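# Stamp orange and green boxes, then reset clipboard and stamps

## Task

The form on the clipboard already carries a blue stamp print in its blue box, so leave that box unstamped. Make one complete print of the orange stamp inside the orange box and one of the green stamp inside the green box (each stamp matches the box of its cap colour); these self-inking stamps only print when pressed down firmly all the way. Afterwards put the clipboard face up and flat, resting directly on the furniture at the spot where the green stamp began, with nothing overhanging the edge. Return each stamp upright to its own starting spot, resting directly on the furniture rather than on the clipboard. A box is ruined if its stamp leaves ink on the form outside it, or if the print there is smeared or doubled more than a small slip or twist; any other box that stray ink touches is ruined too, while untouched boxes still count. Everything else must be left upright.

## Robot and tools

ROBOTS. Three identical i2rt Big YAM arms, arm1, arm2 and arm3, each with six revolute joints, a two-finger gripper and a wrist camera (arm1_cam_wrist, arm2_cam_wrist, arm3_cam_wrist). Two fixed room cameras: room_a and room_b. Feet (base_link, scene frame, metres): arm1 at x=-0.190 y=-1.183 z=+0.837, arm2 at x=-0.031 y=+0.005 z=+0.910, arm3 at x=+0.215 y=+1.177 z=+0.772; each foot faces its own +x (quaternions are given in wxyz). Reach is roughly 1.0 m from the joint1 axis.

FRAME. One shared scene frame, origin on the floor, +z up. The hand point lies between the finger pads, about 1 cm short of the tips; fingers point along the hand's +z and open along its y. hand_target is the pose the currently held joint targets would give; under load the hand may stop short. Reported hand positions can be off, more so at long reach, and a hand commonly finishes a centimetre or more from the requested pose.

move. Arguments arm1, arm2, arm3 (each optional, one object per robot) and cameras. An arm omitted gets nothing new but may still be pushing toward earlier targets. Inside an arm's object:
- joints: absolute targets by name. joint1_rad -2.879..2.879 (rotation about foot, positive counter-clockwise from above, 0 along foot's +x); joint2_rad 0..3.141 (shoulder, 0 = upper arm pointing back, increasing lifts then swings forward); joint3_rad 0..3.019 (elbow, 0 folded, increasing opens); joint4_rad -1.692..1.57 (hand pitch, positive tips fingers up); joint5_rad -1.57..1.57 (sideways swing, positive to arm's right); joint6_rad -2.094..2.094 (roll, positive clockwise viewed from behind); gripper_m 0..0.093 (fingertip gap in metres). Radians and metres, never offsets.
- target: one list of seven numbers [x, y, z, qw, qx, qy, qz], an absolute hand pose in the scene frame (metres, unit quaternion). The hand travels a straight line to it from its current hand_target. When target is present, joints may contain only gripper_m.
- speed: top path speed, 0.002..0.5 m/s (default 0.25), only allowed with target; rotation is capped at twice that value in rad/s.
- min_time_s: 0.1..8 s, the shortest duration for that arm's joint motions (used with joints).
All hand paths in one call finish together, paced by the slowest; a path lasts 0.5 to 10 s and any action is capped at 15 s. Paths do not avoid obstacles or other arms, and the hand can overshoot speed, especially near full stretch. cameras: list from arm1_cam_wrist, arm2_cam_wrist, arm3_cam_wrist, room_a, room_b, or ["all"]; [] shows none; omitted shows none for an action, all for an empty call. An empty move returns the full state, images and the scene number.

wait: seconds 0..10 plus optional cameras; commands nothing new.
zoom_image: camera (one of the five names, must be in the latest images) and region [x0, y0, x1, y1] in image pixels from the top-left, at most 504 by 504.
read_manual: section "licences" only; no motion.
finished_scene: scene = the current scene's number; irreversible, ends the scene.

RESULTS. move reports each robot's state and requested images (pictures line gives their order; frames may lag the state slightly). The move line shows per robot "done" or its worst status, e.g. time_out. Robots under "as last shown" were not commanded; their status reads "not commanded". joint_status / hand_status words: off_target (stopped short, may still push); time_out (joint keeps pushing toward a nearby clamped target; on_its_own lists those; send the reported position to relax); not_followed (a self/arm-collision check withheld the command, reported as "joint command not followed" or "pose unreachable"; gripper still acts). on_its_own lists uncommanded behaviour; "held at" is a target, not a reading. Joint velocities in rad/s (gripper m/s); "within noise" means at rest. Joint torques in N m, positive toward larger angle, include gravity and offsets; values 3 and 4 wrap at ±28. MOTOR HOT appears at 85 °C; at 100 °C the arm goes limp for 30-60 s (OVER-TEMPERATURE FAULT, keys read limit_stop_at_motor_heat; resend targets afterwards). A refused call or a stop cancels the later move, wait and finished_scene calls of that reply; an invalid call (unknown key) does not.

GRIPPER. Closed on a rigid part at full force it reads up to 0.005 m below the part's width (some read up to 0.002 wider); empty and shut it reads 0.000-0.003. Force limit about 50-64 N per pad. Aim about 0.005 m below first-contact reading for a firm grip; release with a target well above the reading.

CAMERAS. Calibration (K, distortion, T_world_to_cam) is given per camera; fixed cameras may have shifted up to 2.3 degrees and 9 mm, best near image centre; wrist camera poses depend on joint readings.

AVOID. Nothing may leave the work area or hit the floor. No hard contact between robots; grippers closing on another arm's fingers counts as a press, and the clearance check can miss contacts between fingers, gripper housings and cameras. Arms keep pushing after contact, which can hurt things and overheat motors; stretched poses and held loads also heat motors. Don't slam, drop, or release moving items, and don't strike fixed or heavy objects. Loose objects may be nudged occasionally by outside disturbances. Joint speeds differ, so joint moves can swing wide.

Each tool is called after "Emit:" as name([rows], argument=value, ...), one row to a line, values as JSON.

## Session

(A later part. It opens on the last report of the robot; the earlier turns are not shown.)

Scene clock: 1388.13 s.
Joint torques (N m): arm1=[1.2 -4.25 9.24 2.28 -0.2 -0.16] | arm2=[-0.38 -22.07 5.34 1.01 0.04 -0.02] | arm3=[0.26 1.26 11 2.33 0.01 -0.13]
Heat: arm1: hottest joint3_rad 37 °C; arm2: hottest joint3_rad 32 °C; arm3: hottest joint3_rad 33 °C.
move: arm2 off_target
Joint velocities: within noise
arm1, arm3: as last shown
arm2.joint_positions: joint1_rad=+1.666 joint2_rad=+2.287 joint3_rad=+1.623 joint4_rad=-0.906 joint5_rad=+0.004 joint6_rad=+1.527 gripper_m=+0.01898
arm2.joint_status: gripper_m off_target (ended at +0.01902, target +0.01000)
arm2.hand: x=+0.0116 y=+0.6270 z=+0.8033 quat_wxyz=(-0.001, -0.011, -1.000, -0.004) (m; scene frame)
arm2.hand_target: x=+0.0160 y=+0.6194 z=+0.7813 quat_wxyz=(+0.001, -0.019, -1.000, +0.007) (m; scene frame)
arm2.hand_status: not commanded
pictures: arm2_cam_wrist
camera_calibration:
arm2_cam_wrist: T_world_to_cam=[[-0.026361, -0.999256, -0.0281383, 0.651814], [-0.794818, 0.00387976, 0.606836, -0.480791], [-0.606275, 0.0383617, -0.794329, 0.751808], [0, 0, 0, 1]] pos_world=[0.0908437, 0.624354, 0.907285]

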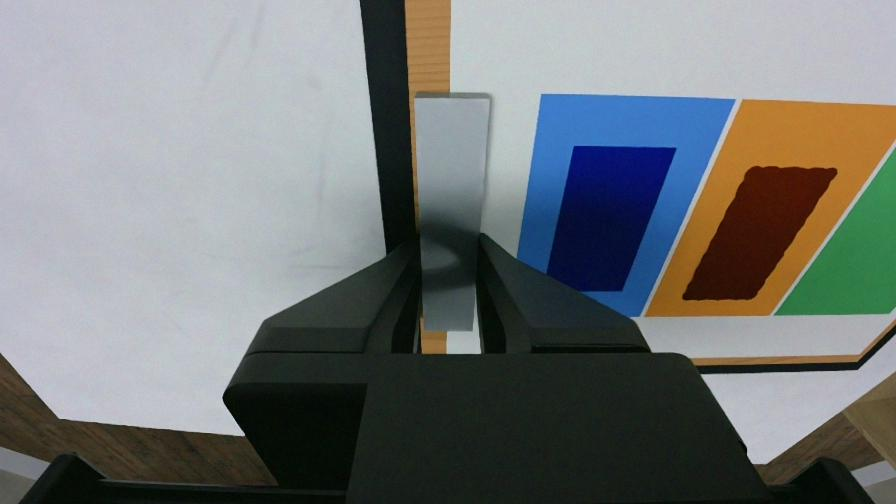

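Emit:
move(arm2={"joints": {"joint2_rad": 2.137, "joint3_rad": 1.705, "joint4_rad": -1.105}, "min_time_s": 2.5}, cameras=["arm2_cam_wrist", "room_a", "room_b"])

Emit:
zoom_image(camera="room_b", region=[520, 150, 640, 240])

Emit:
zoom_image(camera="room_a", region=[380, 210, 500, 300])

Scene clock: 1409.53 s.
Joint torques (N m): arm1=[1.2 -4.25 9.24 2.29 -0.2 -0.16] | arm2=[-0.26 -26.11 9.99 -0.17 0.03 0] | arm3=[0.32 2.32 11.04 2.24 -0.01 -0.15]
Heat: arm1: hottest joint3_rad 37 °C; arm2: hottest joint3_rad 31 °C; arm3: hottest joint3_rad 33 °C.
move: arm2 done
Joint velocities: within noise
arm1, arm3: as last shown
arm2.joint_positions: joint1_rad=+1.666 joint2_rad=+2.158 joint3_rad=+1.660 joint4_rad=-1.089 joint5_rad=+0.004 joint6_rad=+1.527 gripper_m=+0.01898
arm2.joint_status: all done
arm2.hand: x=+0.0117 y=+0.6236 z=+0.8931 quat_wxyz=(+0.000, -0.011, -1.000, +0.004) (m; scene frame)
arm2.hand_target: x=+0.0181 y=+0.6407 z=+0.9212 quat_wxyz=(+0.000, -0.019, -1.000, -0.021) (m; scene frame)
arm2.hand_status: not commanded
pictures: arm2_cam_wrist, room_a, room_b
camera_calibration:
arm2_cam_wrist: T_world_to_cam=[[-0.0263573, -0.99958, -0.0120765, 0.636809], [-0.794129, 0.0135992, 0.607597, -0.541986], [-0.607177, 0.0256049, -0.794154, 0.831176], [0, 0, 0, 1]] pos_world=[0.0910491, 0.622629, 0.99708]

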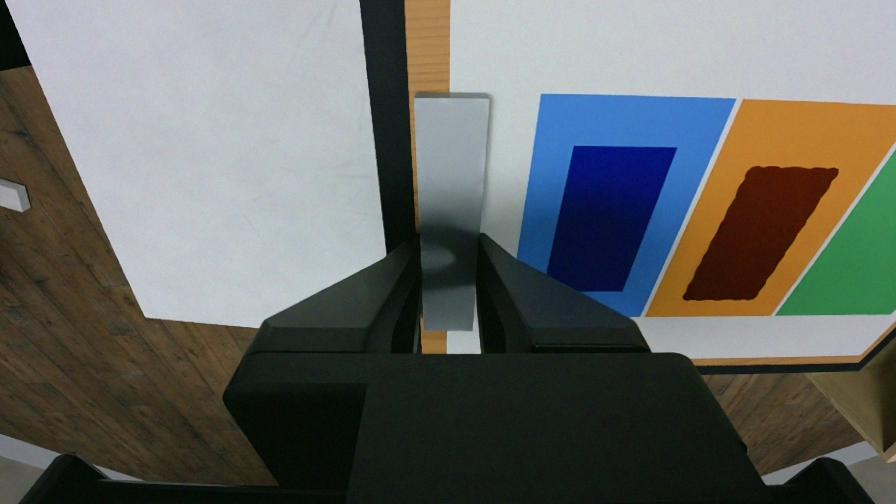

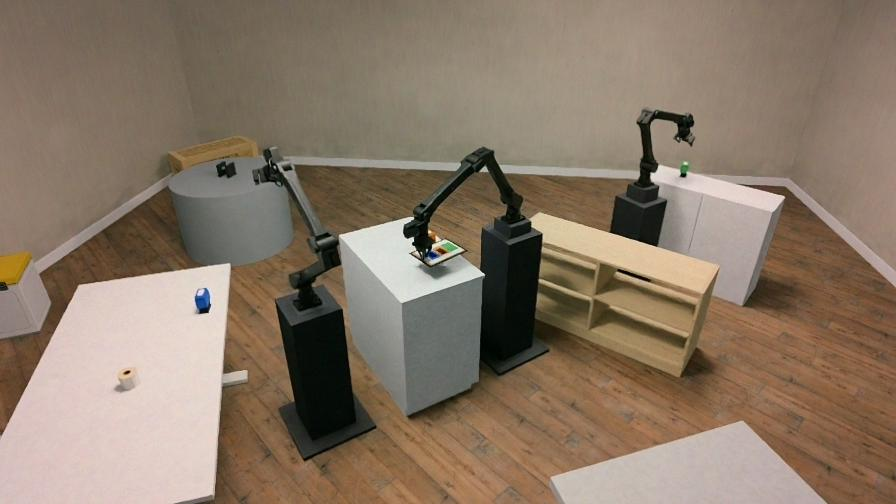

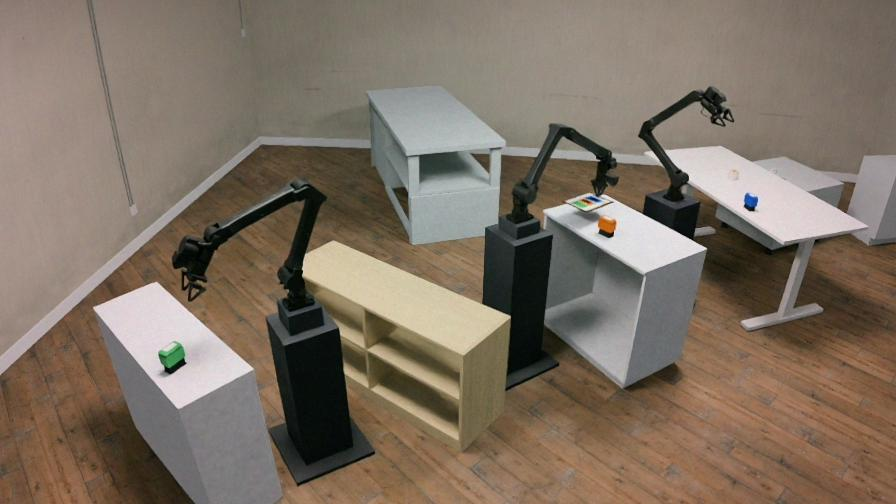

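Scaled by 4.200 from the camera's 896x504 image, which has a finer 1280x720 frame.

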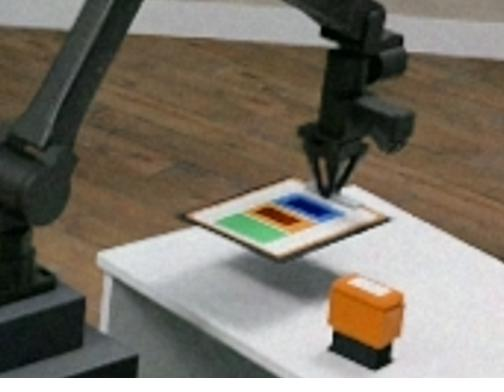

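Scaled by 4.200 from the camera's 896x504 image, which has a finer 1280x720 frame.

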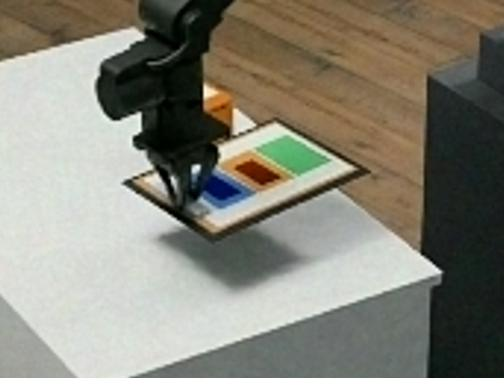

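Emit:
move(arm1={"joints": {"joint1_rad": -1.571, "joint2_rad": 0.789, "joint3_rad": 1.228, "joint4_rad": -1.355, "joint5_rad": 0, "joint6_rad": 0}, "min_time_s": 4.0}, arm2={"joints": {"joint2_rad": 1.935, "joint3_rad": 1.785, "joint4_rad": -1.385}, "min_time_s": 3.0}, cameras=["arm1_cam_wrist", "arm2_cam_wrist"])

Scene clock: 1467.90 s.
Joint torques (N m): arm1=[0.62 -0.67 13.94 1.39 -0.1 -0.13] | arm2=[-0.5 -24.29 11.18 -0.4 0.03 -0.03] | arm3=[0.62 1.61 11.06 2.28 0.03 -0.13]
Heat: arm1: hottest joint3_rad 38 °C; arm2: hottest joint3_rad 34 °C; arm3: hottest joint3_rad 33 °C.
move: arm1 done; arm2 done
Joint velocities: within noise
arm1.joint_positions: joint1_rad=-1.564 joint2_rad=+0.799 joint3_rad=+1.161 joint4_rad=-1.349 joint5_rad=-0.001 joint6_rad=+0.009 gripper_m=+0.09398
arm1.joint_status: all done
arm1.hand: x=-0.1388 y=-0.8850 z=+1.2130 quat_wxyz=(-0.214, +0.618, -0.733, -0.189) (m; scene frame)
arm1.hand_target: x=-0.1364 y=-0.8857 z=+1.2482 quat_wxyz=(-0.241, +0.611, -0.724, -0.209) (m; scene frame)
arm1.hand_status: not commanded
arm2.joint_positions: joint1_rad=+1.666 joint2_rad=+1.955 joint3_rad=+1.735 joint4_rad=-1.369 joint5_rad=+0.004 joint6_rad=+1.527 gripper_m=+0.01898
arm2.joint_status: all done
arm2.hand: x=+0.0105 y=+0.5976 z=+1.0395 quat_wxyz=(+0.000, -0.011, -1.000, +0.006) (m; scene frame)
arm2.hand_target: x=+0.0162 y=+0.6088 z=+1.0703 quat_wxyz=(+0.000, -0.019, -1.000, -0.022) (m; scene frame)
arm2.hand_status: not commanded
arm3: as last shown
pictures: arm1_cam_wrist, arm2_cam_wrist
camera_calibration:
arm1_cam_wrist: T_world_to_cam=[[0.987973, -0.154357, -0.00909752, 0.0103096], [-0.153553, -0.986339, 0.0596359, -0.964706], [-0.0181785, -0.0575217, -0.998179, 1.28558], [0, 0, 0, 1]] pos_world=[-0.134949, -0.875987, 1.34086]
arm2_cam_wrist: T_world_to_cam=[[-0.0263246, -0.999612, -0.00913074, 0.609517], [-0.793985, 0.0153581, 0.607744, -0.63271], [-0.607368, 0.0232483, -0.794081, 0.94863], [0, 0, 0, 1]] pos_world=[0.0898502, 0.596943, 1.14338]

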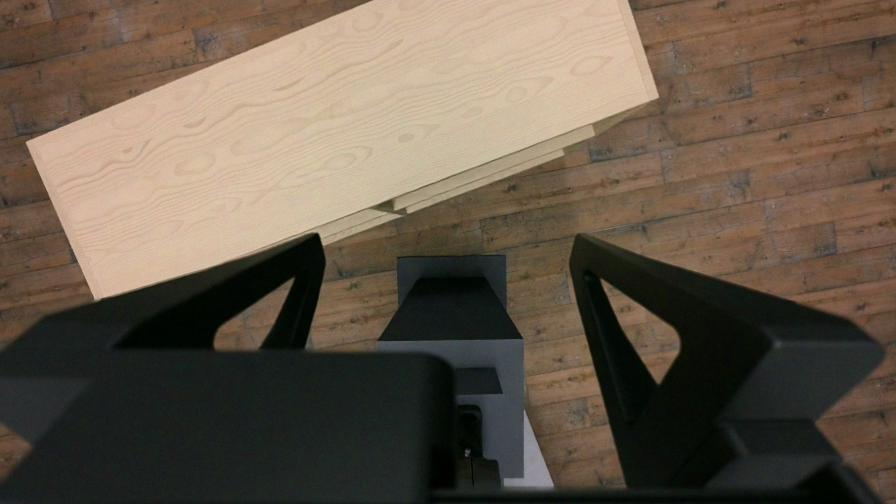

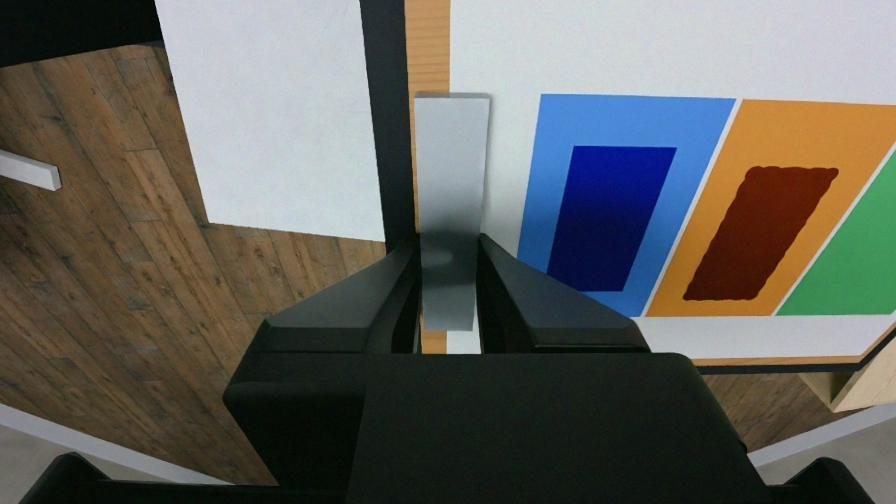

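Emit:
move(arm1={"joints": {"joint1_rad": -0.6}, "min_time_s": 2.0}, arm2={"joints": {"joint1_rad": -1.454, "joint6_rad": 1.325}, "min_time_s": 5.0}, cameras=["arm2_cam_wrist", "room_a", "room_b"])

Scene clock: 1514.67 s.
Joint torques (N m): arm1=[1.67 -0.5 13.91 1.39 -0.11 -0.13] | arm2=[0.62 -24.53 11.06 -0.47 0.11 -0.19] | arm3=[0.38 1.73 11.1 2.21 -0.03 -0.13]
Heat: arm1: hottest joint3_rad 40 °C; arm2: hottest joint3_rad 35 °C; arm3: hottest joint3_rad 33 °C.
move: arm1 done; arm2 done
Joint velocities: within noise
arm1.joint_positions: joint1_rad=-0.606 joint2_rad=+0.799 joint3_rad=+1.161 joint4_rad=-1.349 joint5_rad=-0.001 joint6_rad=+0.009 gripper_m=+0.09398
arm1.joint_status: all done
arm1.hand: x=-0.4016 y=-0.9717 z=+1.2154 quat_wxyz=(-0.104, +0.885, -0.366, -0.270) (m; scene frame)
arm1.hand_target: x=-0.4023 y=-0.9731 z=+1.2506 quat_wxyz=(-0.117, +0.877, -0.355, -0.301) (m; scene frame)
arm1.hand_status: not commanded
arm2.joint_positions: joint1_rad=-1.461 joint2_rad=+1.955 joint3_rad=+1.735 joint4_rad=-1.369 joint5_rad=+0.001 joint6_rad=+1.335 gripper_m=+0.01899
arm2.joint_status: all done
arm2.hand: x=-0.0625 y=-0.5899 z=+1.0304 quat_wxyz=(+0.013, -0.996, -0.091, +0.000) (m; scene frame)
arm2.hand_target: x=-0.0588 y=-0.6021 z=+1.0610 quat_wxyz=(-0.014, -0.995, -0.100, +0.005) (m; scene frame)
arm2.hand_status: not commanded
arm3.joint_positions: joint1_rad=+0.157 joint2_rad=+0.638 joint3_rad=+1.390 joint4_rad=-1.193 joint5_rad=-0.007 joint6_rad=+0.122 gripper_m=+0.09396
arm3.joint_status: not commanded
arm3.hand: x=+0.4776 y=+1.1686 z=+1.3377 quat_wxyz=(-0.534, -0.061, -0.843, -0.032) (m; scene frame)
arm3.hand_target: x=+0.4747 y=+1.1686 z=+1.3512 quat_wxyz=(-0.547, -0.060, -0.835, -0.033) (m; scene frame)
arm3.hand_status: not commanded
pictures: arm2_cam_wrist, room_a, room_b
camera_calibration:
arm2_cam_wrist: T_world_to_cam=[[-0.178022, 0.984005, 0.00650497, 0.564922], [0.781009, 0.137269, 0.609247, -0.498048], [0.598609, 0.11354, -0.792954, 1.05228], [0, 0, 0, 1]] pos_world=[-0.140357, -0.606995, 1.13417]

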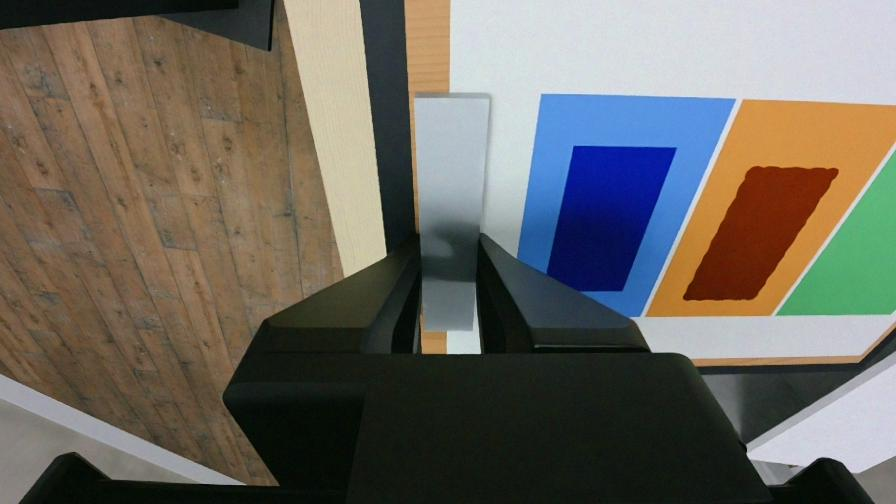

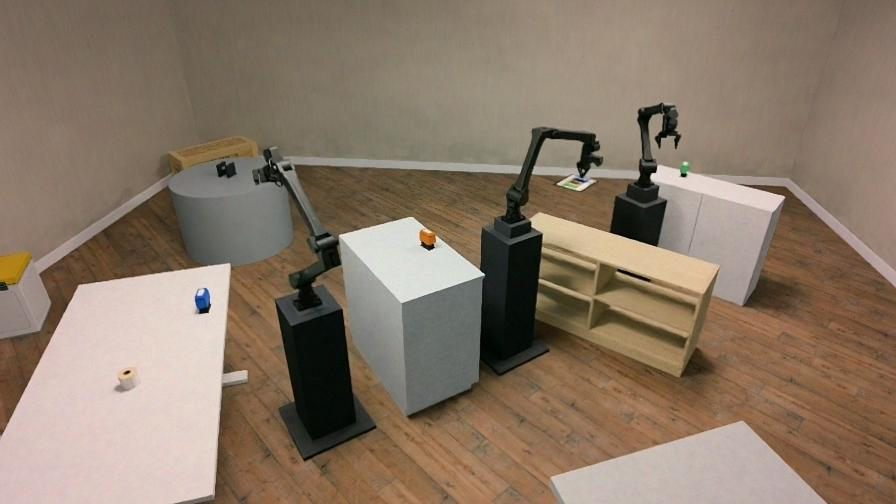

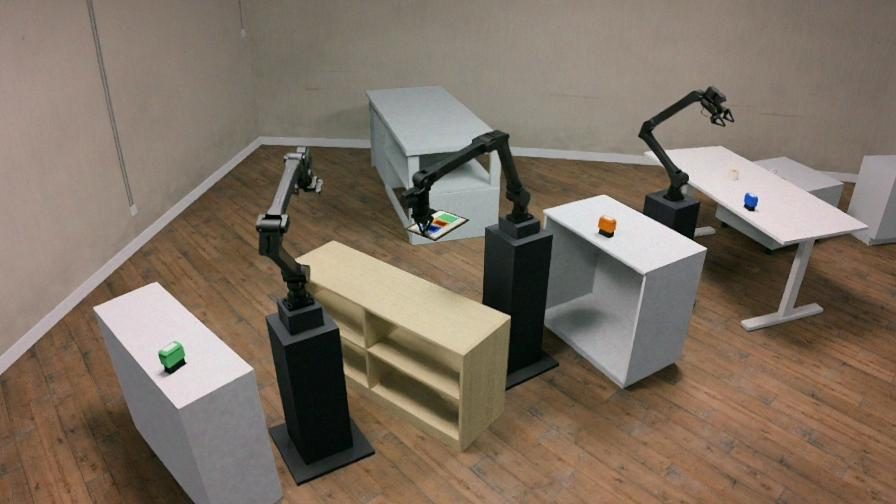

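Emit:
move(arm2={"joints": {"joint2_rad": 2.515, "joint3_rad": 1.850, "joint4_rad": -0.873, "joint6_rad": 1.325}, "min_time_s": 3.0}, cameras=["arm2_cam_wrist"])

Scene clock: 1541.77 s.
Joint torques (N m): arm1=[1.79 -0.56 13.91 1.37 -0.11 -0.13] | arm2=[0.5 -27.22 8.57 0.55 0.13 -0.19] | arm3=[0.79 1.67 10.95 2.29 -0.02 -0.13]
Heat: arm1: hottest joint3_rad 41 °C; arm2: hottest joint3_rad 35 °C; arm3: hottest joint3_rad 33 °C.
move: arm2 done
Joint velocities: within noise
arm1, arm3: as last shown
arm2.joint_positions: joint1_rad=-1.461 joint2_rad=+2.513 joint3_rad=+1.810 joint4_rad=-0.881 joint5_rad=+0.001 joint6_rad=+1.335 gripper_m=+0.01899
arm2.joint_status: all done
arm2.hand: x=-0.0667 y=-0.6483 z=+0.7084 quat_wxyz=(+0.011, -0.996, -0.091, +0.001) (m; scene frame)
arm2.hand_target: x=-0.0630 y=-0.6697 z=+0.7192 quat_wxyz=(-0.012, -0.995, -0.100, +0.004) (m; scene frame)
arm2.hand_status: not commanded
pictures: arm2_cam_wrist
camera_calibration:
arm2_cam_wrist: T_world_to_cam=[[-0.178028, 0.984024, 0.00169543, 0.627254], [0.781228, 0.140291, 0.608277, -0.287947], [0.598322, 0.109615, -0.793723, 0.804042], [0, 0, 0, 1]] pos_world=[-0.144455, -0.664972, 0.812275]

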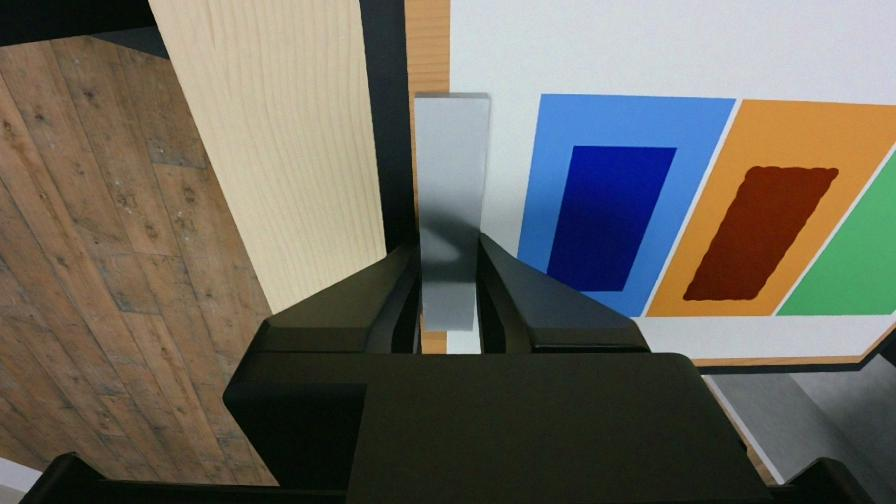

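Emit:
move(arm2={"joints": {"joint2_rad": 2.655, "joint3_rad": 1.992, "joint4_rad": -0.855, "joint6_rad": 1.325}, "min_time_s": 2.5}, cameras=["arm2_cam_wrist"])

Scene clock: 1564.67 s.
Joint torques (N m): arm1=[1.73 -0.5 13.91 1.39 -0.11 -0.13] | arm2=[0.73 -26.81 8.8 0.68 0.13 -0.2] | arm3=[0.67 1.9 11.04 2.1 0.02 -0.14]
Heat: arm1: hottest joint3_rad 41 °C; arm2: hottest joint3_rad 36 °C; arm3: hottest joint3_rad 33 °C.
move: arm2 done
Joint velocities: within noise
arm1, arm3: as last shown
arm2.joint_positions: joint1_rad=-1.461 joint2_rad=+2.644 joint3_rad=+1.950 joint4_rad=-0.864 joint5_rad=+0.001 joint6_rad=+1.335 gripper_m=+0.01899
arm2.joint_status: all done
arm2.hand: x=-0.0683 y=-0.6757 z=+0.6646 quat_wxyz=(-0.002, -0.996, -0.091, +0.003) (m; scene frame)
arm2.hand_target: x=-0.0644 y=-0.6948 z=+0.6698 quat_wxyz=(-0.022, -0.995, -0.100, +0.006) (m; scene frame)
arm2.hand_status: not commanded
pictures: arm2_cam_wrist
camera_calibration:
arm2_cam_wrist: T_world_to_cam=[[-0.178462, 0.983646, -0.0243483, 0.671047], [0.781969, 0.156805, 0.603271, -0.241647], [0.597223, 0.0886211, -0.797164, 0.761298], [0, 0, 0, 1]] pos_world=[-0.145948, -0.689648, 0.768997]

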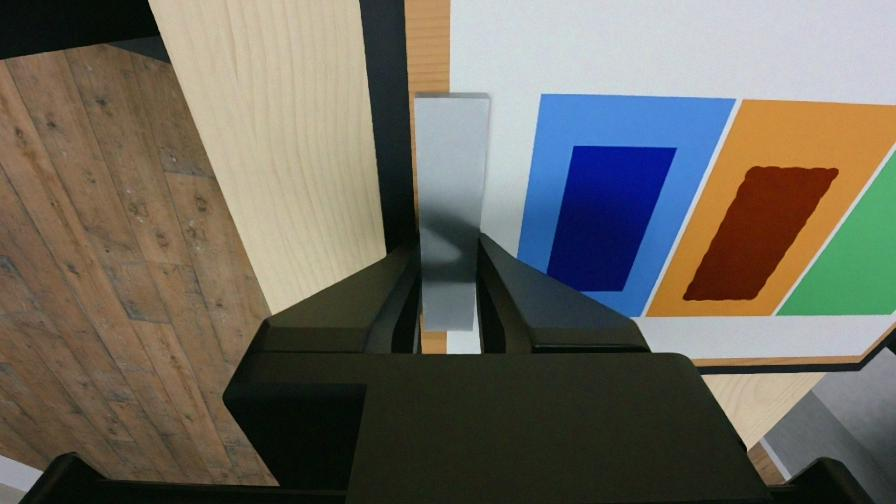

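Emit:
move(arm2={"joints": {"joint2_rad": 2.678, "joint3_rad": 2.003, "joint4_rad": -0.844}, "min_time_s": 1.2})

Emit:
move(arm2={"joints": {"joint2_rad": 2.690, "joint3_rad": 2.009, "joint4_rad": -0.838}, "min_time_s": 1.0}, cameras=["arm2_cam_wrist", "room_a", "room_b"])

Emit:
zoom_image(camera="room_b", region=[370, 210, 490, 300])

Emit:
zoom_image(camera="room_a", region=[520, 150, 660, 260])

Scene clock: 1594.57 s.
Joint torques (N m): arm1=[1.73 -0.56 13.93 1.39 -0.11 -0.13] | arm2=[0.67 -27.05 8.59 0.7 0.12 -0.2] | arm3=[0.38 1.85 10.96 2.11 0 -0.15]
Heat: arm1: hottest joint3_rad 42 °C; arm2: hottest joint3_rad 36 °C; arm3: hottest joint3_rad 33 °C.
move: arm2 done
Joint velocities: within noise
arm1, arm3: as last shown
arm2.joint_positions: joint1_rad=-1.461 joint2_rad=+2.666 joint3_rad=+1.961 joint4_rad=-0.854 joint5_rad=+0.001 joint6_rad=+1.335 gripper_m=+0.01899
arm2.joint_status: all done
arm2.hand: x=-0.0684 y=-0.6755 z=+0.6534 quat_wxyz=(-0.002, -0.996, -0.091, +0.003) (m; scene frame)
arm2.hand_target: x=-0.0643 y=-0.6938 z=+0.6576 quat_wxyz=(-0.021, -0.995, -0.100, +0.006) (m; scene frame)
arm2.hand_status: not commanded
pictures: none

Scene clock: 1595.83 s.
Joint torques (N m): arm1=[1.73 -0.56 13.91 1.37 -0.11 -0.13] | arm2=[0.73 -27.05 8.62 0.68 0.12 -0.18] | arm3=[0.91 1.85 10.99 2.07 0.01 -0.14]
Heat: arm1: hottest joint3_rad 42 °C; arm2: hottest joint3_rad 36 °C; arm3: hottest joint3_rad 33 °C.
move: arm2 done
Joint velocities: within noise
arm1, arm3: as last shown
arm2.joint_positions: joint1_rad=-1.461 joint2_rad=+2.678 joint3_rad=+1.968 joint4_rad=-0.847 joint5_rad=+0.001 joint6_rad=+1.335 gripper_m=+0.01899
arm2.joint_status: all done
arm2.hand: x=-0.0684 y=-0.6757 z=+0.6475 quat_wxyz=(-0.003, -0.996, -0.091, +0.003) (m; scene frame)
arm2.hand_target: x=-0.0644 y=-0.6939 z=+0.6515 quat_wxyz=(-0.022, -0.995, -0.100, +0.006) (m; scene frame)
arm2.hand_status: not commanded
pictures: arm2_cam_wrist, room_a, room_b
camera_calibration:
arm2_cam_wrist: T_world_to_cam=[[-0.178529, 0.983615, -0.0251004, 0.671063], [0.782014, 0.157327, 0.603078, -0.230836], [0.597145, 0.0880378, -0.797287, 0.747337], [0, 0, 0, 1]] pos_world=[-0.145948, -0.689544, 0.751898]

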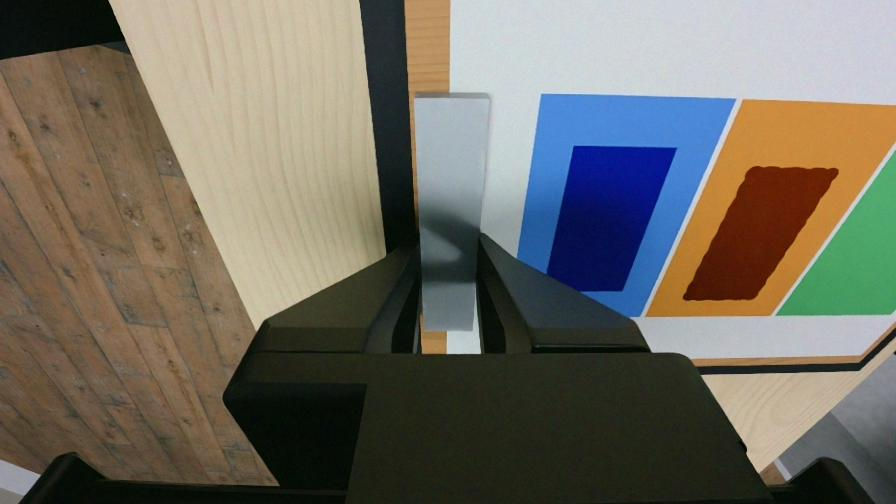

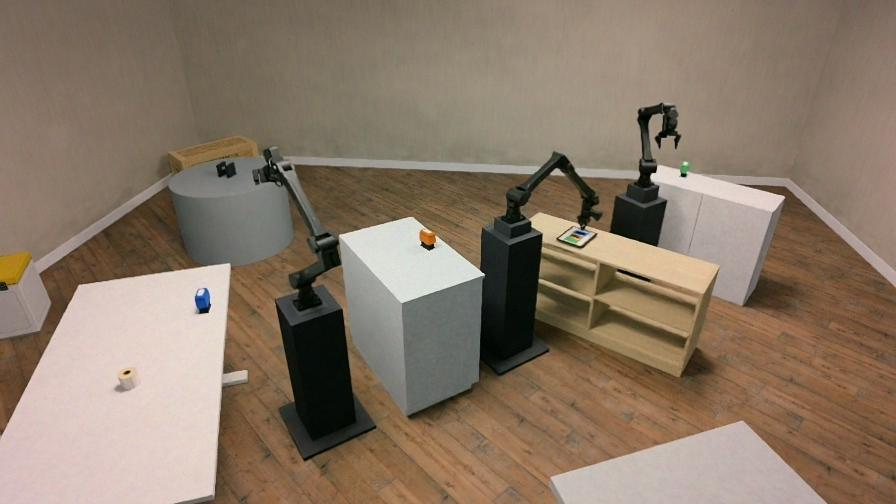

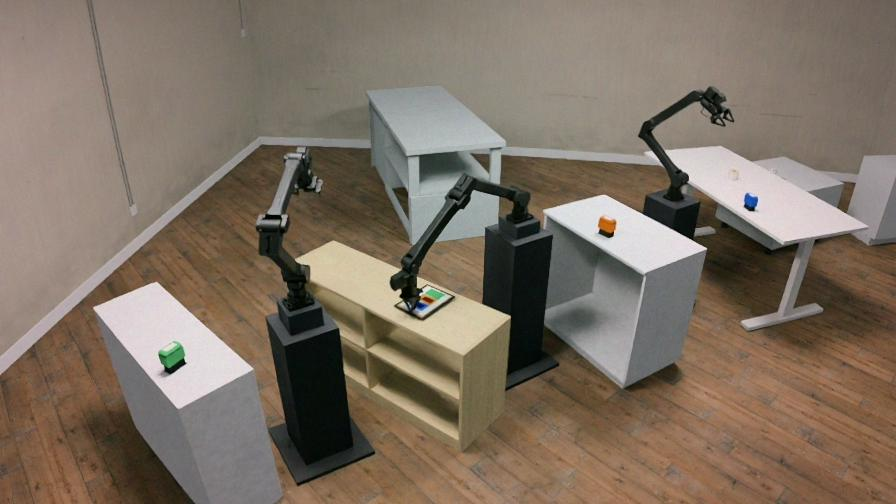

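Scaled by 4.200 from the camera's 896x504 image, which has a finer 1280x720 frame.

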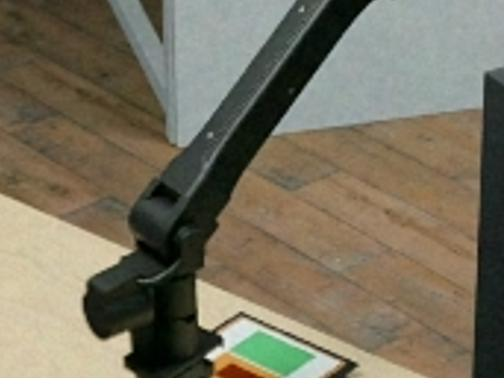

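Scaled by 3.600 from the camera's 896x504 image, which has a finer 1280x720 frame.

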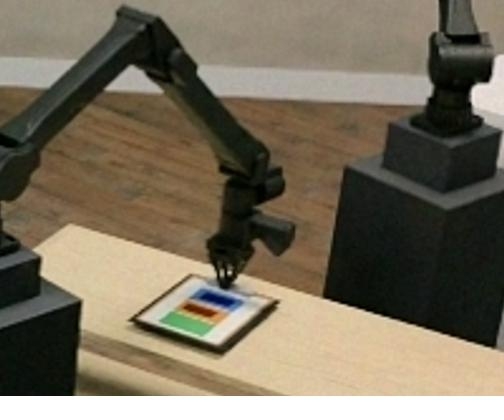

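Emit:
move(arm2={"joints": {"joint2_rad": 2.701, "joint3_rad": 2.015, "joint4_rad": -0.832}, "min_time_s": 1.0})

Emit:
move(arm2={"joints": {"joint2_rad": 2.712, "joint3_rad": 2.020, "joint4_rad": -0.827}, "min_time_s": 1.0}, cameras=["arm2_cam_wrist", "room_a", "room_b"])

Emit:
zoom_image(camera="room_b", region=[370, 250, 490, 340])

Emit:
zoom_image(camera="room_a", region=[540, 200, 620, 260])

Scene clock: 1606.43 s.
Joint torques (N m): arm1=[1.73 -0.56 13.91 1.39 -0.11 -0.13] | arm2=[0.62 -26.93 8.65 0.69 0.13 -0.19] | arm3=[0.15 1.73 10.92 2.26 -0.03 -0.14]
Heat: arm1: hottest joint3_rad 42 °C; arm2: hottest joint3_rad 35 °C; arm3: hottest joint3_rad 33 °C.
move: arm2 done
Joint velocities: within noise
arm1, arm3: as last shown
arm2.joint_positions: joint1_rad=-1.461 joint2_rad=+2.688 joint3_rad=+1.974 joint4_rad=-0.841 joint5_rad=+0.001 joint6_rad=+1.335 gripper_m=+0.01899
arm2.joint_status: all done
arm2.hand: x=-0.0684 y=-0.6763 z=+0.6426 quat_wxyz=(-0.004, -0.996, -0.091, +0.003) (m; scene frame)
arm2.hand_target: x=-0.0644 y=-0.6942 z=+0.6462 quat_wxyz=(-0.022, -0.995, -0.100, +0.006) (m; scene frame)
arm2.hand_status: not commanded
pictures: none

Scene clock: 1607.70 s.
Joint torques (N m): arm1=[1.73 -0.56 13.93 1.39 -0.11 -0.13] | arm2=[0.56 -26.75 8.57 0.65 0.12 -0.2] | arm3=[-0.21 1.79 10.92 2.36 -0.01 -0.12]
Heat: arm1: hottest joint3_rad 42 °C; arm2: hottest joint3_rad 35 °C; arm3: hottest joint3_rad 33 °C.
move: arm2 done
Joint velocities: within noise
arm1, arm3: as last shown
arm2.joint_positions: joint1_rad=-1.461 joint2_rad=+2.699 joint3_rad=+1.979 joint4_rad=-0.836 joint5_rad=+0.001 joint6_rad=+1.335 gripper_m=+0.01899
arm2.joint_status: all done
arm2.hand: x=-0.0684 y=-0.6756 z=+0.6367 quat_wxyz=(-0.003, -0.996, -0.091, +0.003) (m; scene frame)
arm2.hand_target: x=-0.0644 y=-0.6932 z=+0.6400 quat_wxyz=(-0.021, -0.995, -0.100, +0.006) (m; scene frame)
arm2.hand_status: not commanded
pictures: arm2_cam_wrist, room_a, room_b
camera_calibration:
arm2_cam_wrist: T_world_to_cam=[[-0.178505, 0.9836, -0.025809, 0.671093], [0.782029, 0.157745, 0.602949, -0.223891], [0.597132, 0.0874459, -0.797362, 0.738414], [0, 0, 0, 1]] pos_world=[-0.146048, -0.689341, 0.741099]

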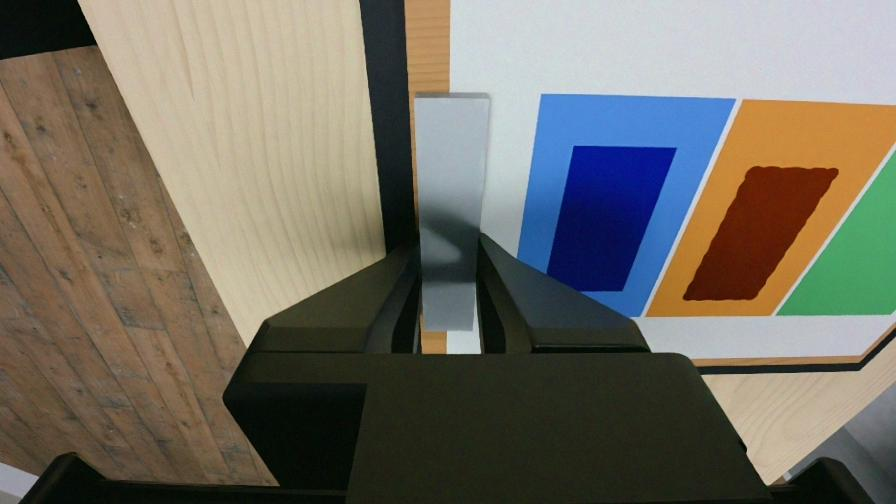

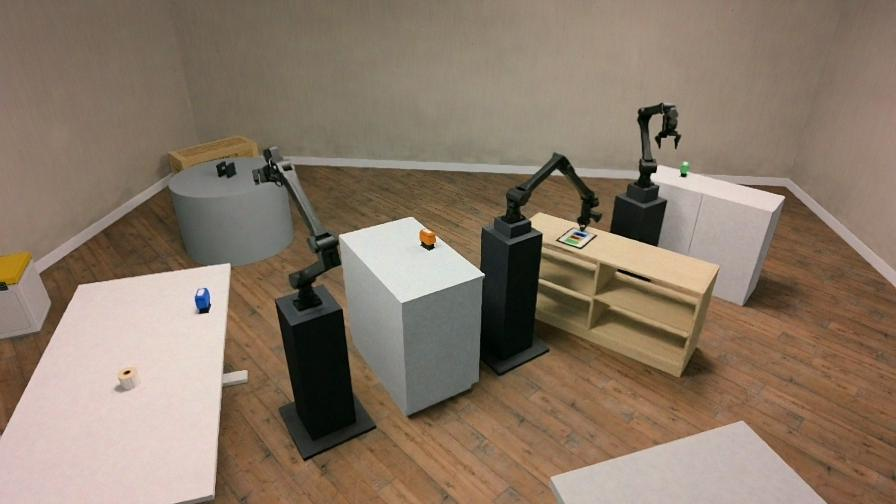

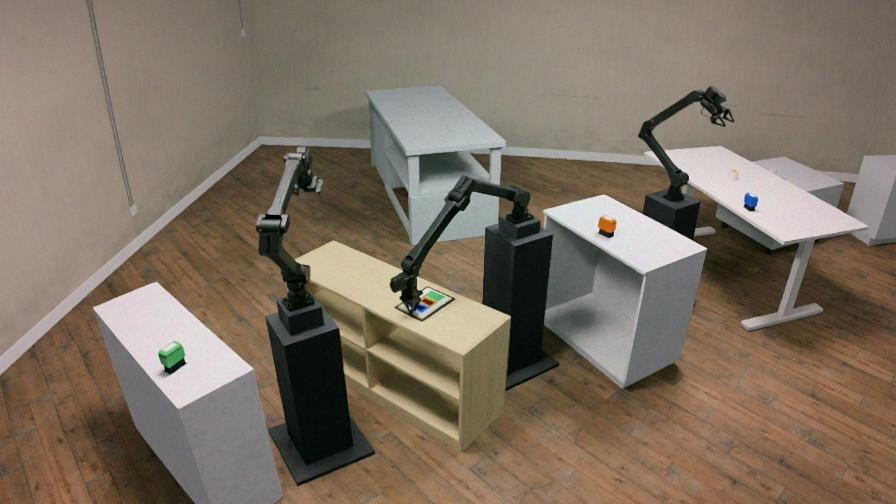

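Scaled by 4.200 from the camera's 896x504 image, which has a finer 1280x720 frame.

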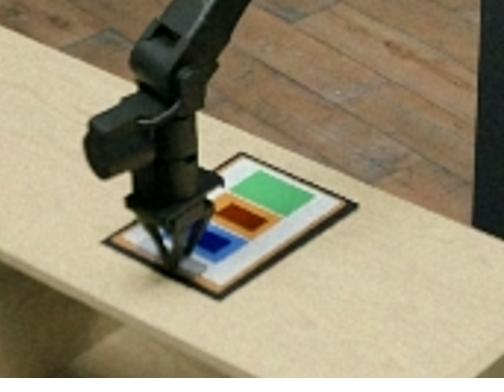

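Scaled by 6.300 from the camera's 896x504 image, which has a finer 1280x720 frame.

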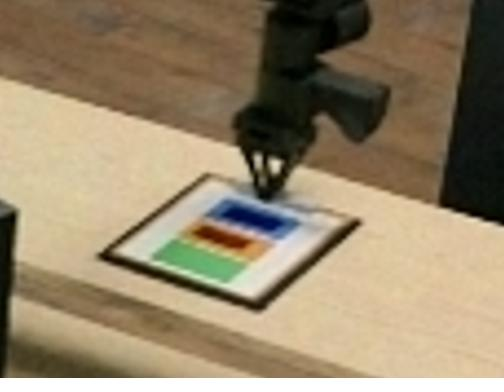

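Emit:
move(arm2={"joints": {"joint2_rad": 2.722, "joint3_rad": 2.025, "joint4_rad": -0.822}, "min_time_s": 1.0})

Emit:
move(arm2={"joints": {"joint2_rad": 2.732, "joint3_rad": 2.030, "joint4_rad": -0.817}, "min_time_s": 1.0}, cameras=["arm2_cam_wrist"])

Scene clock: 1613.17 s.
Joint torques (N m): arm1=[1.73 -0.5 13.91 1.39 -0.11 -0.13] | arm2=[0.85 -26.4 8.84 0.87 0.14 -0.19] | arm3=[0.79 0.79 10.96 2.25 0 -0.15]
Heat: arm1: hottest joint3_rad 42 °C; arm2: hottest joint3_rad 35 °C; arm3: hottest joint3_rad 33 °C.
move: arm2 done
Joint velocities: within noise
arm1, arm3: as last shown
arm2.joint_positions: joint1_rad=-1.461 joint2_rad=+2.701 joint3_rad=+1.980 joint4_rad=-0.836 joint5_rad=+0.001 joint6_rad=+1.335 gripper_m=+0.01899
arm2.joint_status: all done
arm2.hand: x=-0.0684 y=-0.6755 z=+0.6358 quat_wxyz=(-0.003, -0.996, -0.091, +0.003) (m; scene frame)
arm2.hand_target: x=-0.0644 y=-0.6930 z=+0.6349 quat_wxyz=(-0.021, -0.995, -0.100, +0.006) (m; scene frame)
arm2.hand_status: not commanded
pictures: none

Scene clock: 1614.47 s.
Joint torques (N m): arm1=[1.73 -0.56 13.91 1.39 -0.11 -0.13] | arm2=[0.73 -25.41 9.21 1.07 0.14 -0.21] | arm3=[0.21 0.85 11.11 2.39 0.04 -0.12]
Heat: arm1: hottest joint3_rad 42 °C; arm2: hottest joint3_rad 35 °C; arm3: hottest joint3_rad 33 °C.
move: arm2 done
Joint velocities: within noise
arm1.joint_positions: joint1_rad=-0.606 joint2_rad=+0.799 joint3_rad=+1.161 joint4_rad=-1.349 joint5_rad=-0.001 joint6_rad=+0.009 gripper_m=+0.09398
arm1.joint_status: not commanded
arm1.hand: x=-0.4016 y=-0.9717 z=+1.2154 quat_wxyz=(-0.104, +0.885, -0.366, -0.270) (m; scene frame)
arm1.hand_target: x=-0.4023 y=-0.9731 z=+1.2506 quat_wxyz=(-0.117, +0.877, -0.355, -0.301) (m; scene frame)
arm1.hand_status: not commanded
arm2.joint_positions: joint1_rad=-1.461 joint2_rad=+2.701 joint3_rad=+1.980 joint4_rad=-0.836 joint5_rad=+0.001 joint6_rad=+1.335 gripper_m=+0.01899
arm2.joint_status: all done
arm2.hand: x=-0.0684 y=-0.6755 z=+0.6356 quat_wxyz=(-0.003, -0.996, -0.091, +0.003) (m; scene frame)
arm2.hand_target: x=-0.0644 y=-0.6926 z=+0.6297 quat_wxyz=(-0.021, -0.995, -0.100, +0.006) (m; scene frame)
arm2.hand_status: not commanded
arm3.joint_positions: joint1_rad=+0.157 joint2_rad=+0.638 joint3_rad=+1.390 joint4_rad=-1.193 joint5_rad=-0.007 joint6_rad=+0.122 gripper_m=+0.09396
arm3.joint_status: not commanded
arm3.hand: x=+0.4776 y=+1.1686 z=+1.3377 quat_wxyz=(-0.534, -0.061, -0.843, -0.032) (m; scene frame)
arm3.hand_target: x=+0.4747 y=+1.1686 z=+1.3512 quat_wxyz=(-0.547, -0.060, -0.835, -0.033) (m; scene frame)
arm3.hand_status: not commanded
pictures: arm2_cam_wrist
camera_calibration:
arm2_cam_wrist: T_world_to_cam=[[-0.178516, 0.983608, -0.0254554, 0.67081], [0.782004, 0.157533, 0.603037, -0.223502], [0.597161, 0.0877457, -0.797307, 0.737787], [0, 0, 0, 1]] pos_world=[-0.146048, -0.689343, 0.740098]

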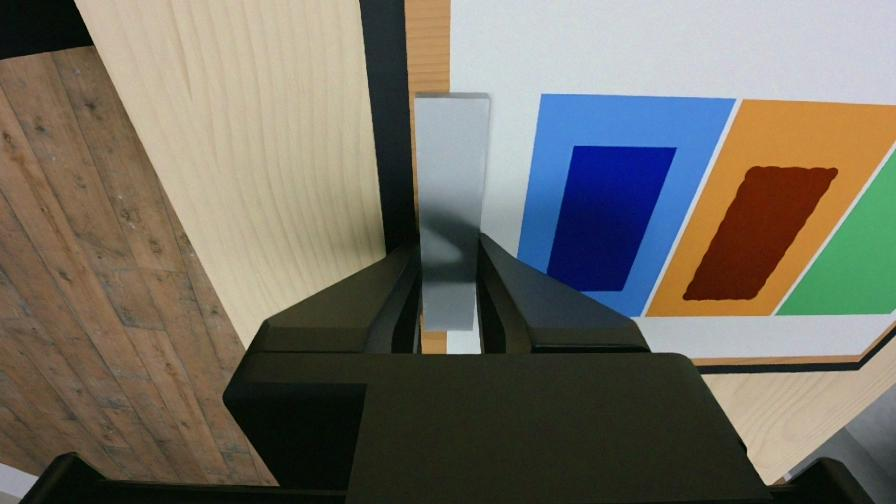

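Emit:
move(arm2={"joints": {"gripper_m": 0.036}})

Emit:
move(arm2={"joints": {"joint2_rad": 2.528, "joint3_rad": 1.955, "joint4_rad": -0.937}, "min_time_s": 2.0}, cameras=["arm2_cam_wrist"])

Scene clock: 1632.87 s.
Joint torques (N m): arm1=[1.73 -0.5 13.91 1.39 -0.11 -0.13] | arm2=[0.44 -25.88 8.27 0.85 0.13 -0.19] | arm3=[0.5 1.2 10.99 2.22 0.03 -0.14]
Heat: arm1: hottest joint3_rad 42 °C; arm2: hottest joint2_rad 34 °C; arm3: hottest joint3_rad 33 °C.
move: arm2 done
Joint velocities: within noise
arm1, arm3: as last shown
arm2.joint_positions: joint1_rad=-1.461 joint2_rad=+2.705 joint3_rad=+1.995 joint4_rad=-0.831 joint5_rad=+0.001 joint6_rad=+1.335 gripper_m=+0.03587
arm2.joint_status: all done
arm2.hand: x=-0.0688 y=-0.6822 z=+0.6370 quat_wxyz=(-0.010, -0.996, -0.091, +0.004) (m; scene frame)
arm2.hand_target: x=-0.0644 y=-0.6927 z=+0.6298 quat_wxyz=(-0.022, -0.995, -0.100, +0.006) (m; scene frame)
arm2.hand_status: not commanded
pictures: none

Scene clock: 1635.37 s.
Joint torques (N m): arm1=[1.73 -0.56 13.93 1.37 -0.11 -0.13] | arm2=[0.85 -28.92 6.02 -0.1 0.13 -0.2] | arm3=[0.09 1.26 11 2.24 0.02 -0.12]
Heat: arm1: hottest joint3_rad 42 °C; arm2: hottest joint2_rad 34 °C; arm3: hottest joint3_rad 33 °C.
move: arm2 done
Joint velocities: within noise
arm1, arm3: as last shown
arm2.joint_positions: joint1_rad=-1.461 joint2_rad=+2.534 joint3_rad=+1.959 joint4_rad=-0.924 joint5_rad=+0.001 joint6_rad=+1.335 gripper_m=+0.03593
arm2.joint_status: all done
arm2.hand: x=-0.0695 y=-0.7024 z=+0.7409 quat_wxyz=(-0.032, -0.995, -0.091, +0.007) (m; scene frame)
arm2.hand_target: x=-0.0643 y=-0.6994 z=+0.7434 quat_wxyz=(-0.026, -0.995, -0.100, +0.006) (m; scene frame)
arm2.hand_status: not commanded
pictures: arm2_cam_wrist
camera_calibration:
arm2_cam_wrist: T_world_to_cam=[[-0.178843, 0.980476, -0.0817427, 0.739138], [0.783828, 0.192203, 0.590484, -0.248198], [0.594667, 0.0415321, -0.802899, 0.79619], [0, 0, 0, 1]] pos_world=[-0.146733, -0.71007, 0.846236]

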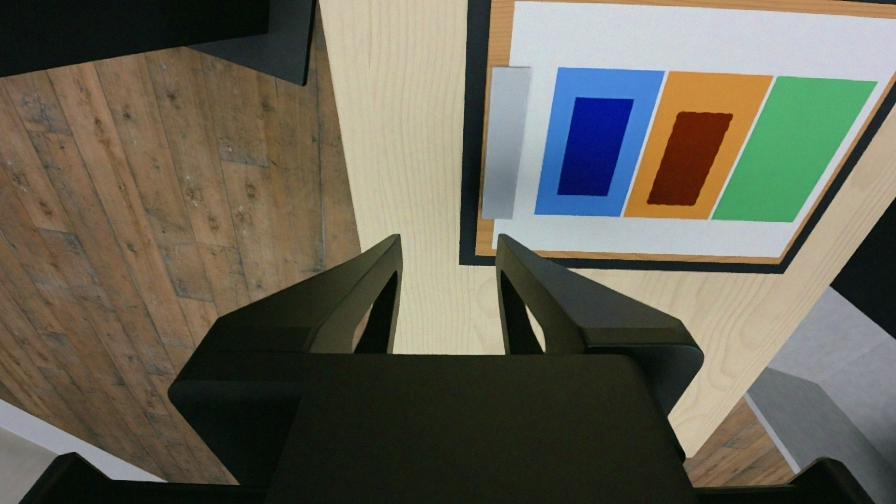

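Emit:
move(arm2={"joints": {"joint2_rad": 1.9, "joint3_rad": 1.72, "joint4_rad": -1.40}, "min_time_s": 2.5})

Emit:
move(arm1={"joints": {"joint1_rad": -1.60}, "min_time_s": 3.5}, arm2={"joints": {"joint1_rad": 0.2, "joint2_rad": 0.62, "joint3_rad": 1.40, "joint4_rad": -1.30, "joint6_rad": 0.0}, "min_time_s": 4.0}, cameras=["arm1_cam_wrist", "room_a", "room_b"])

Scene clock: 1665.80 s.
Joint torques (N m): arm1=[1.73 -0.56 13.91 1.37 -0.11 -0.13] | arm2=[0.62 -22.07 7.13 -0.25 0.12 -0.19] | arm3=[0.79 1.2 11.03 2.14 -0.02 -0.13]
Heat: arm1: hottest joint3_rad 43 °C; arm2: hottest joint2_rad 35 °C; arm3: hottest joint3_rad 33 °C.
move: arm2 done
Joint velocities: within noise
arm1, arm3: as last shown
arm2.joint_positions: joint1_rad=-1.461 joint2_rad=+1.899 joint3_rad=+1.723 joint4_rad=-1.387 joint5_rad=+0.001 joint6_rad=+1.335 gripper_m=+0.03593
arm2.joint_status: all done
arm2.hand: x=-0.0620 y=-0.5813 z=+1.0581 quat_wxyz=(+0.000, -0.996, -0.091, +0.002) (m; scene frame)
arm2.hand_target: x=-0.0577 y=-0.5773 z=+1.0563 quat_wxyz=(+0.009, -0.995, -0.100, +0.001) (m; scene frame)
arm2.hand_status: not commanded
pictures: none

Scene clock: 1670.53 s.
Joint torques (N m): arm1=[0.67 -0.67 13.91 1.36 -0.11 -0.13] | arm2=[0.91 2.08 6.39 2.78 0.06 -0.18] | arm3=[0.67 1.79 10.99 2.13 -0.01 -0.19]
Heat: arm1: hottest joint3_rad 43 °C; arm2: hottest joint2_rad 34 °C; arm3: hottest joint3_rad 33 °C.
move: arm1 done; arm2 done
Joint velocities: within noise
arm1.joint_positions: joint1_rad=-1.593 joint2_rad=+0.799 joint3_rad=+1.161 joint4_rad=-1.349 joint5_rad=-0.001 joint6_rad=+0.009 gripper_m=+0.09398
arm1.joint_status: all done
arm1.hand: x=-0.1300 y=-0.8866 z=+1.2129 quat_wxyz=(-0.216, +0.607, -0.742, -0.185) (m; scene frame)
arm1.hand_target: x=-0.1277 y=-0.8873 z=+1.2481 quat_wxyz=(-0.244, +0.601, -0.733, -0.205) (m; scene frame)
arm1.hand_status: not commanded
arm2.joint_positions: joint1_rad=+0.189 joint2_rad=+0.616 joint3_rad=+1.403 joint4_rad=-1.322 joint5_rad=+0.001 joint6_rad=+0.012 gripper_m=+0.03594
arm2.joint_status: all done
arm2.hand: x=+0.2057 y=+0.0065 z=+1.4585 quat_wxyz=(-0.494, +0.004, -0.869, -0.012) (m; scene frame)
arm2.hand_target: x=+0.2106 y=+0.0090 z=+1.4609 quat_wxyz=(-0.500, +0.014, -0.866, -0.012) (m; scene frame)
arm2.hand_status: not commanded
arm3: as last shown
pictures: arm1_cam_wrist, room_a, room_b
camera_calibration:
arm1_cam_wrist: T_world_to_cam=[[0.982981, -0.183506, -0.00854679, -0.0257768], [-0.182681, -0.981349, 0.0598478, -0.964488], [-0.0193698, -0.0572679, -0.998171, 1.28561], [0, 0, 0, 1]] pos_world=[-0.125954, -0.877606, 1.34076]

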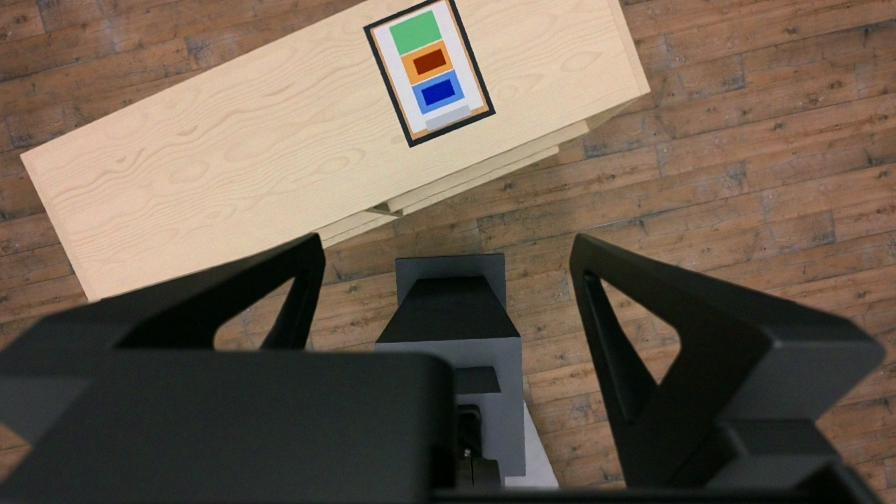

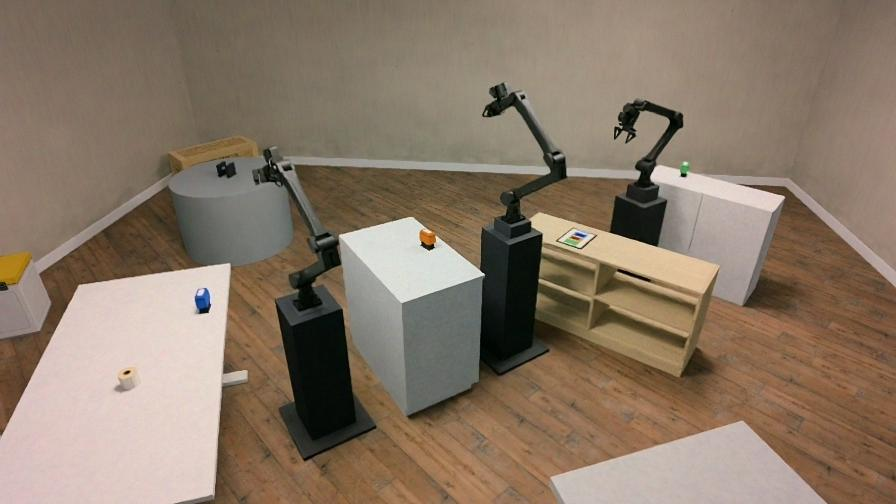

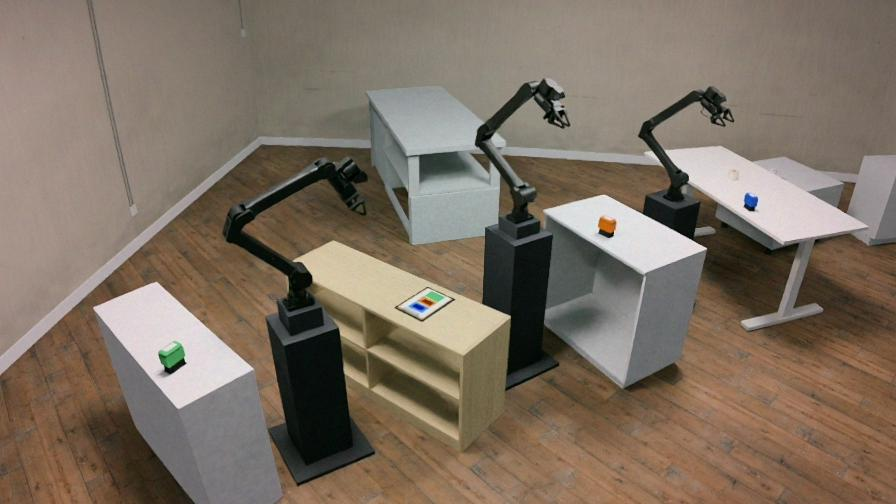

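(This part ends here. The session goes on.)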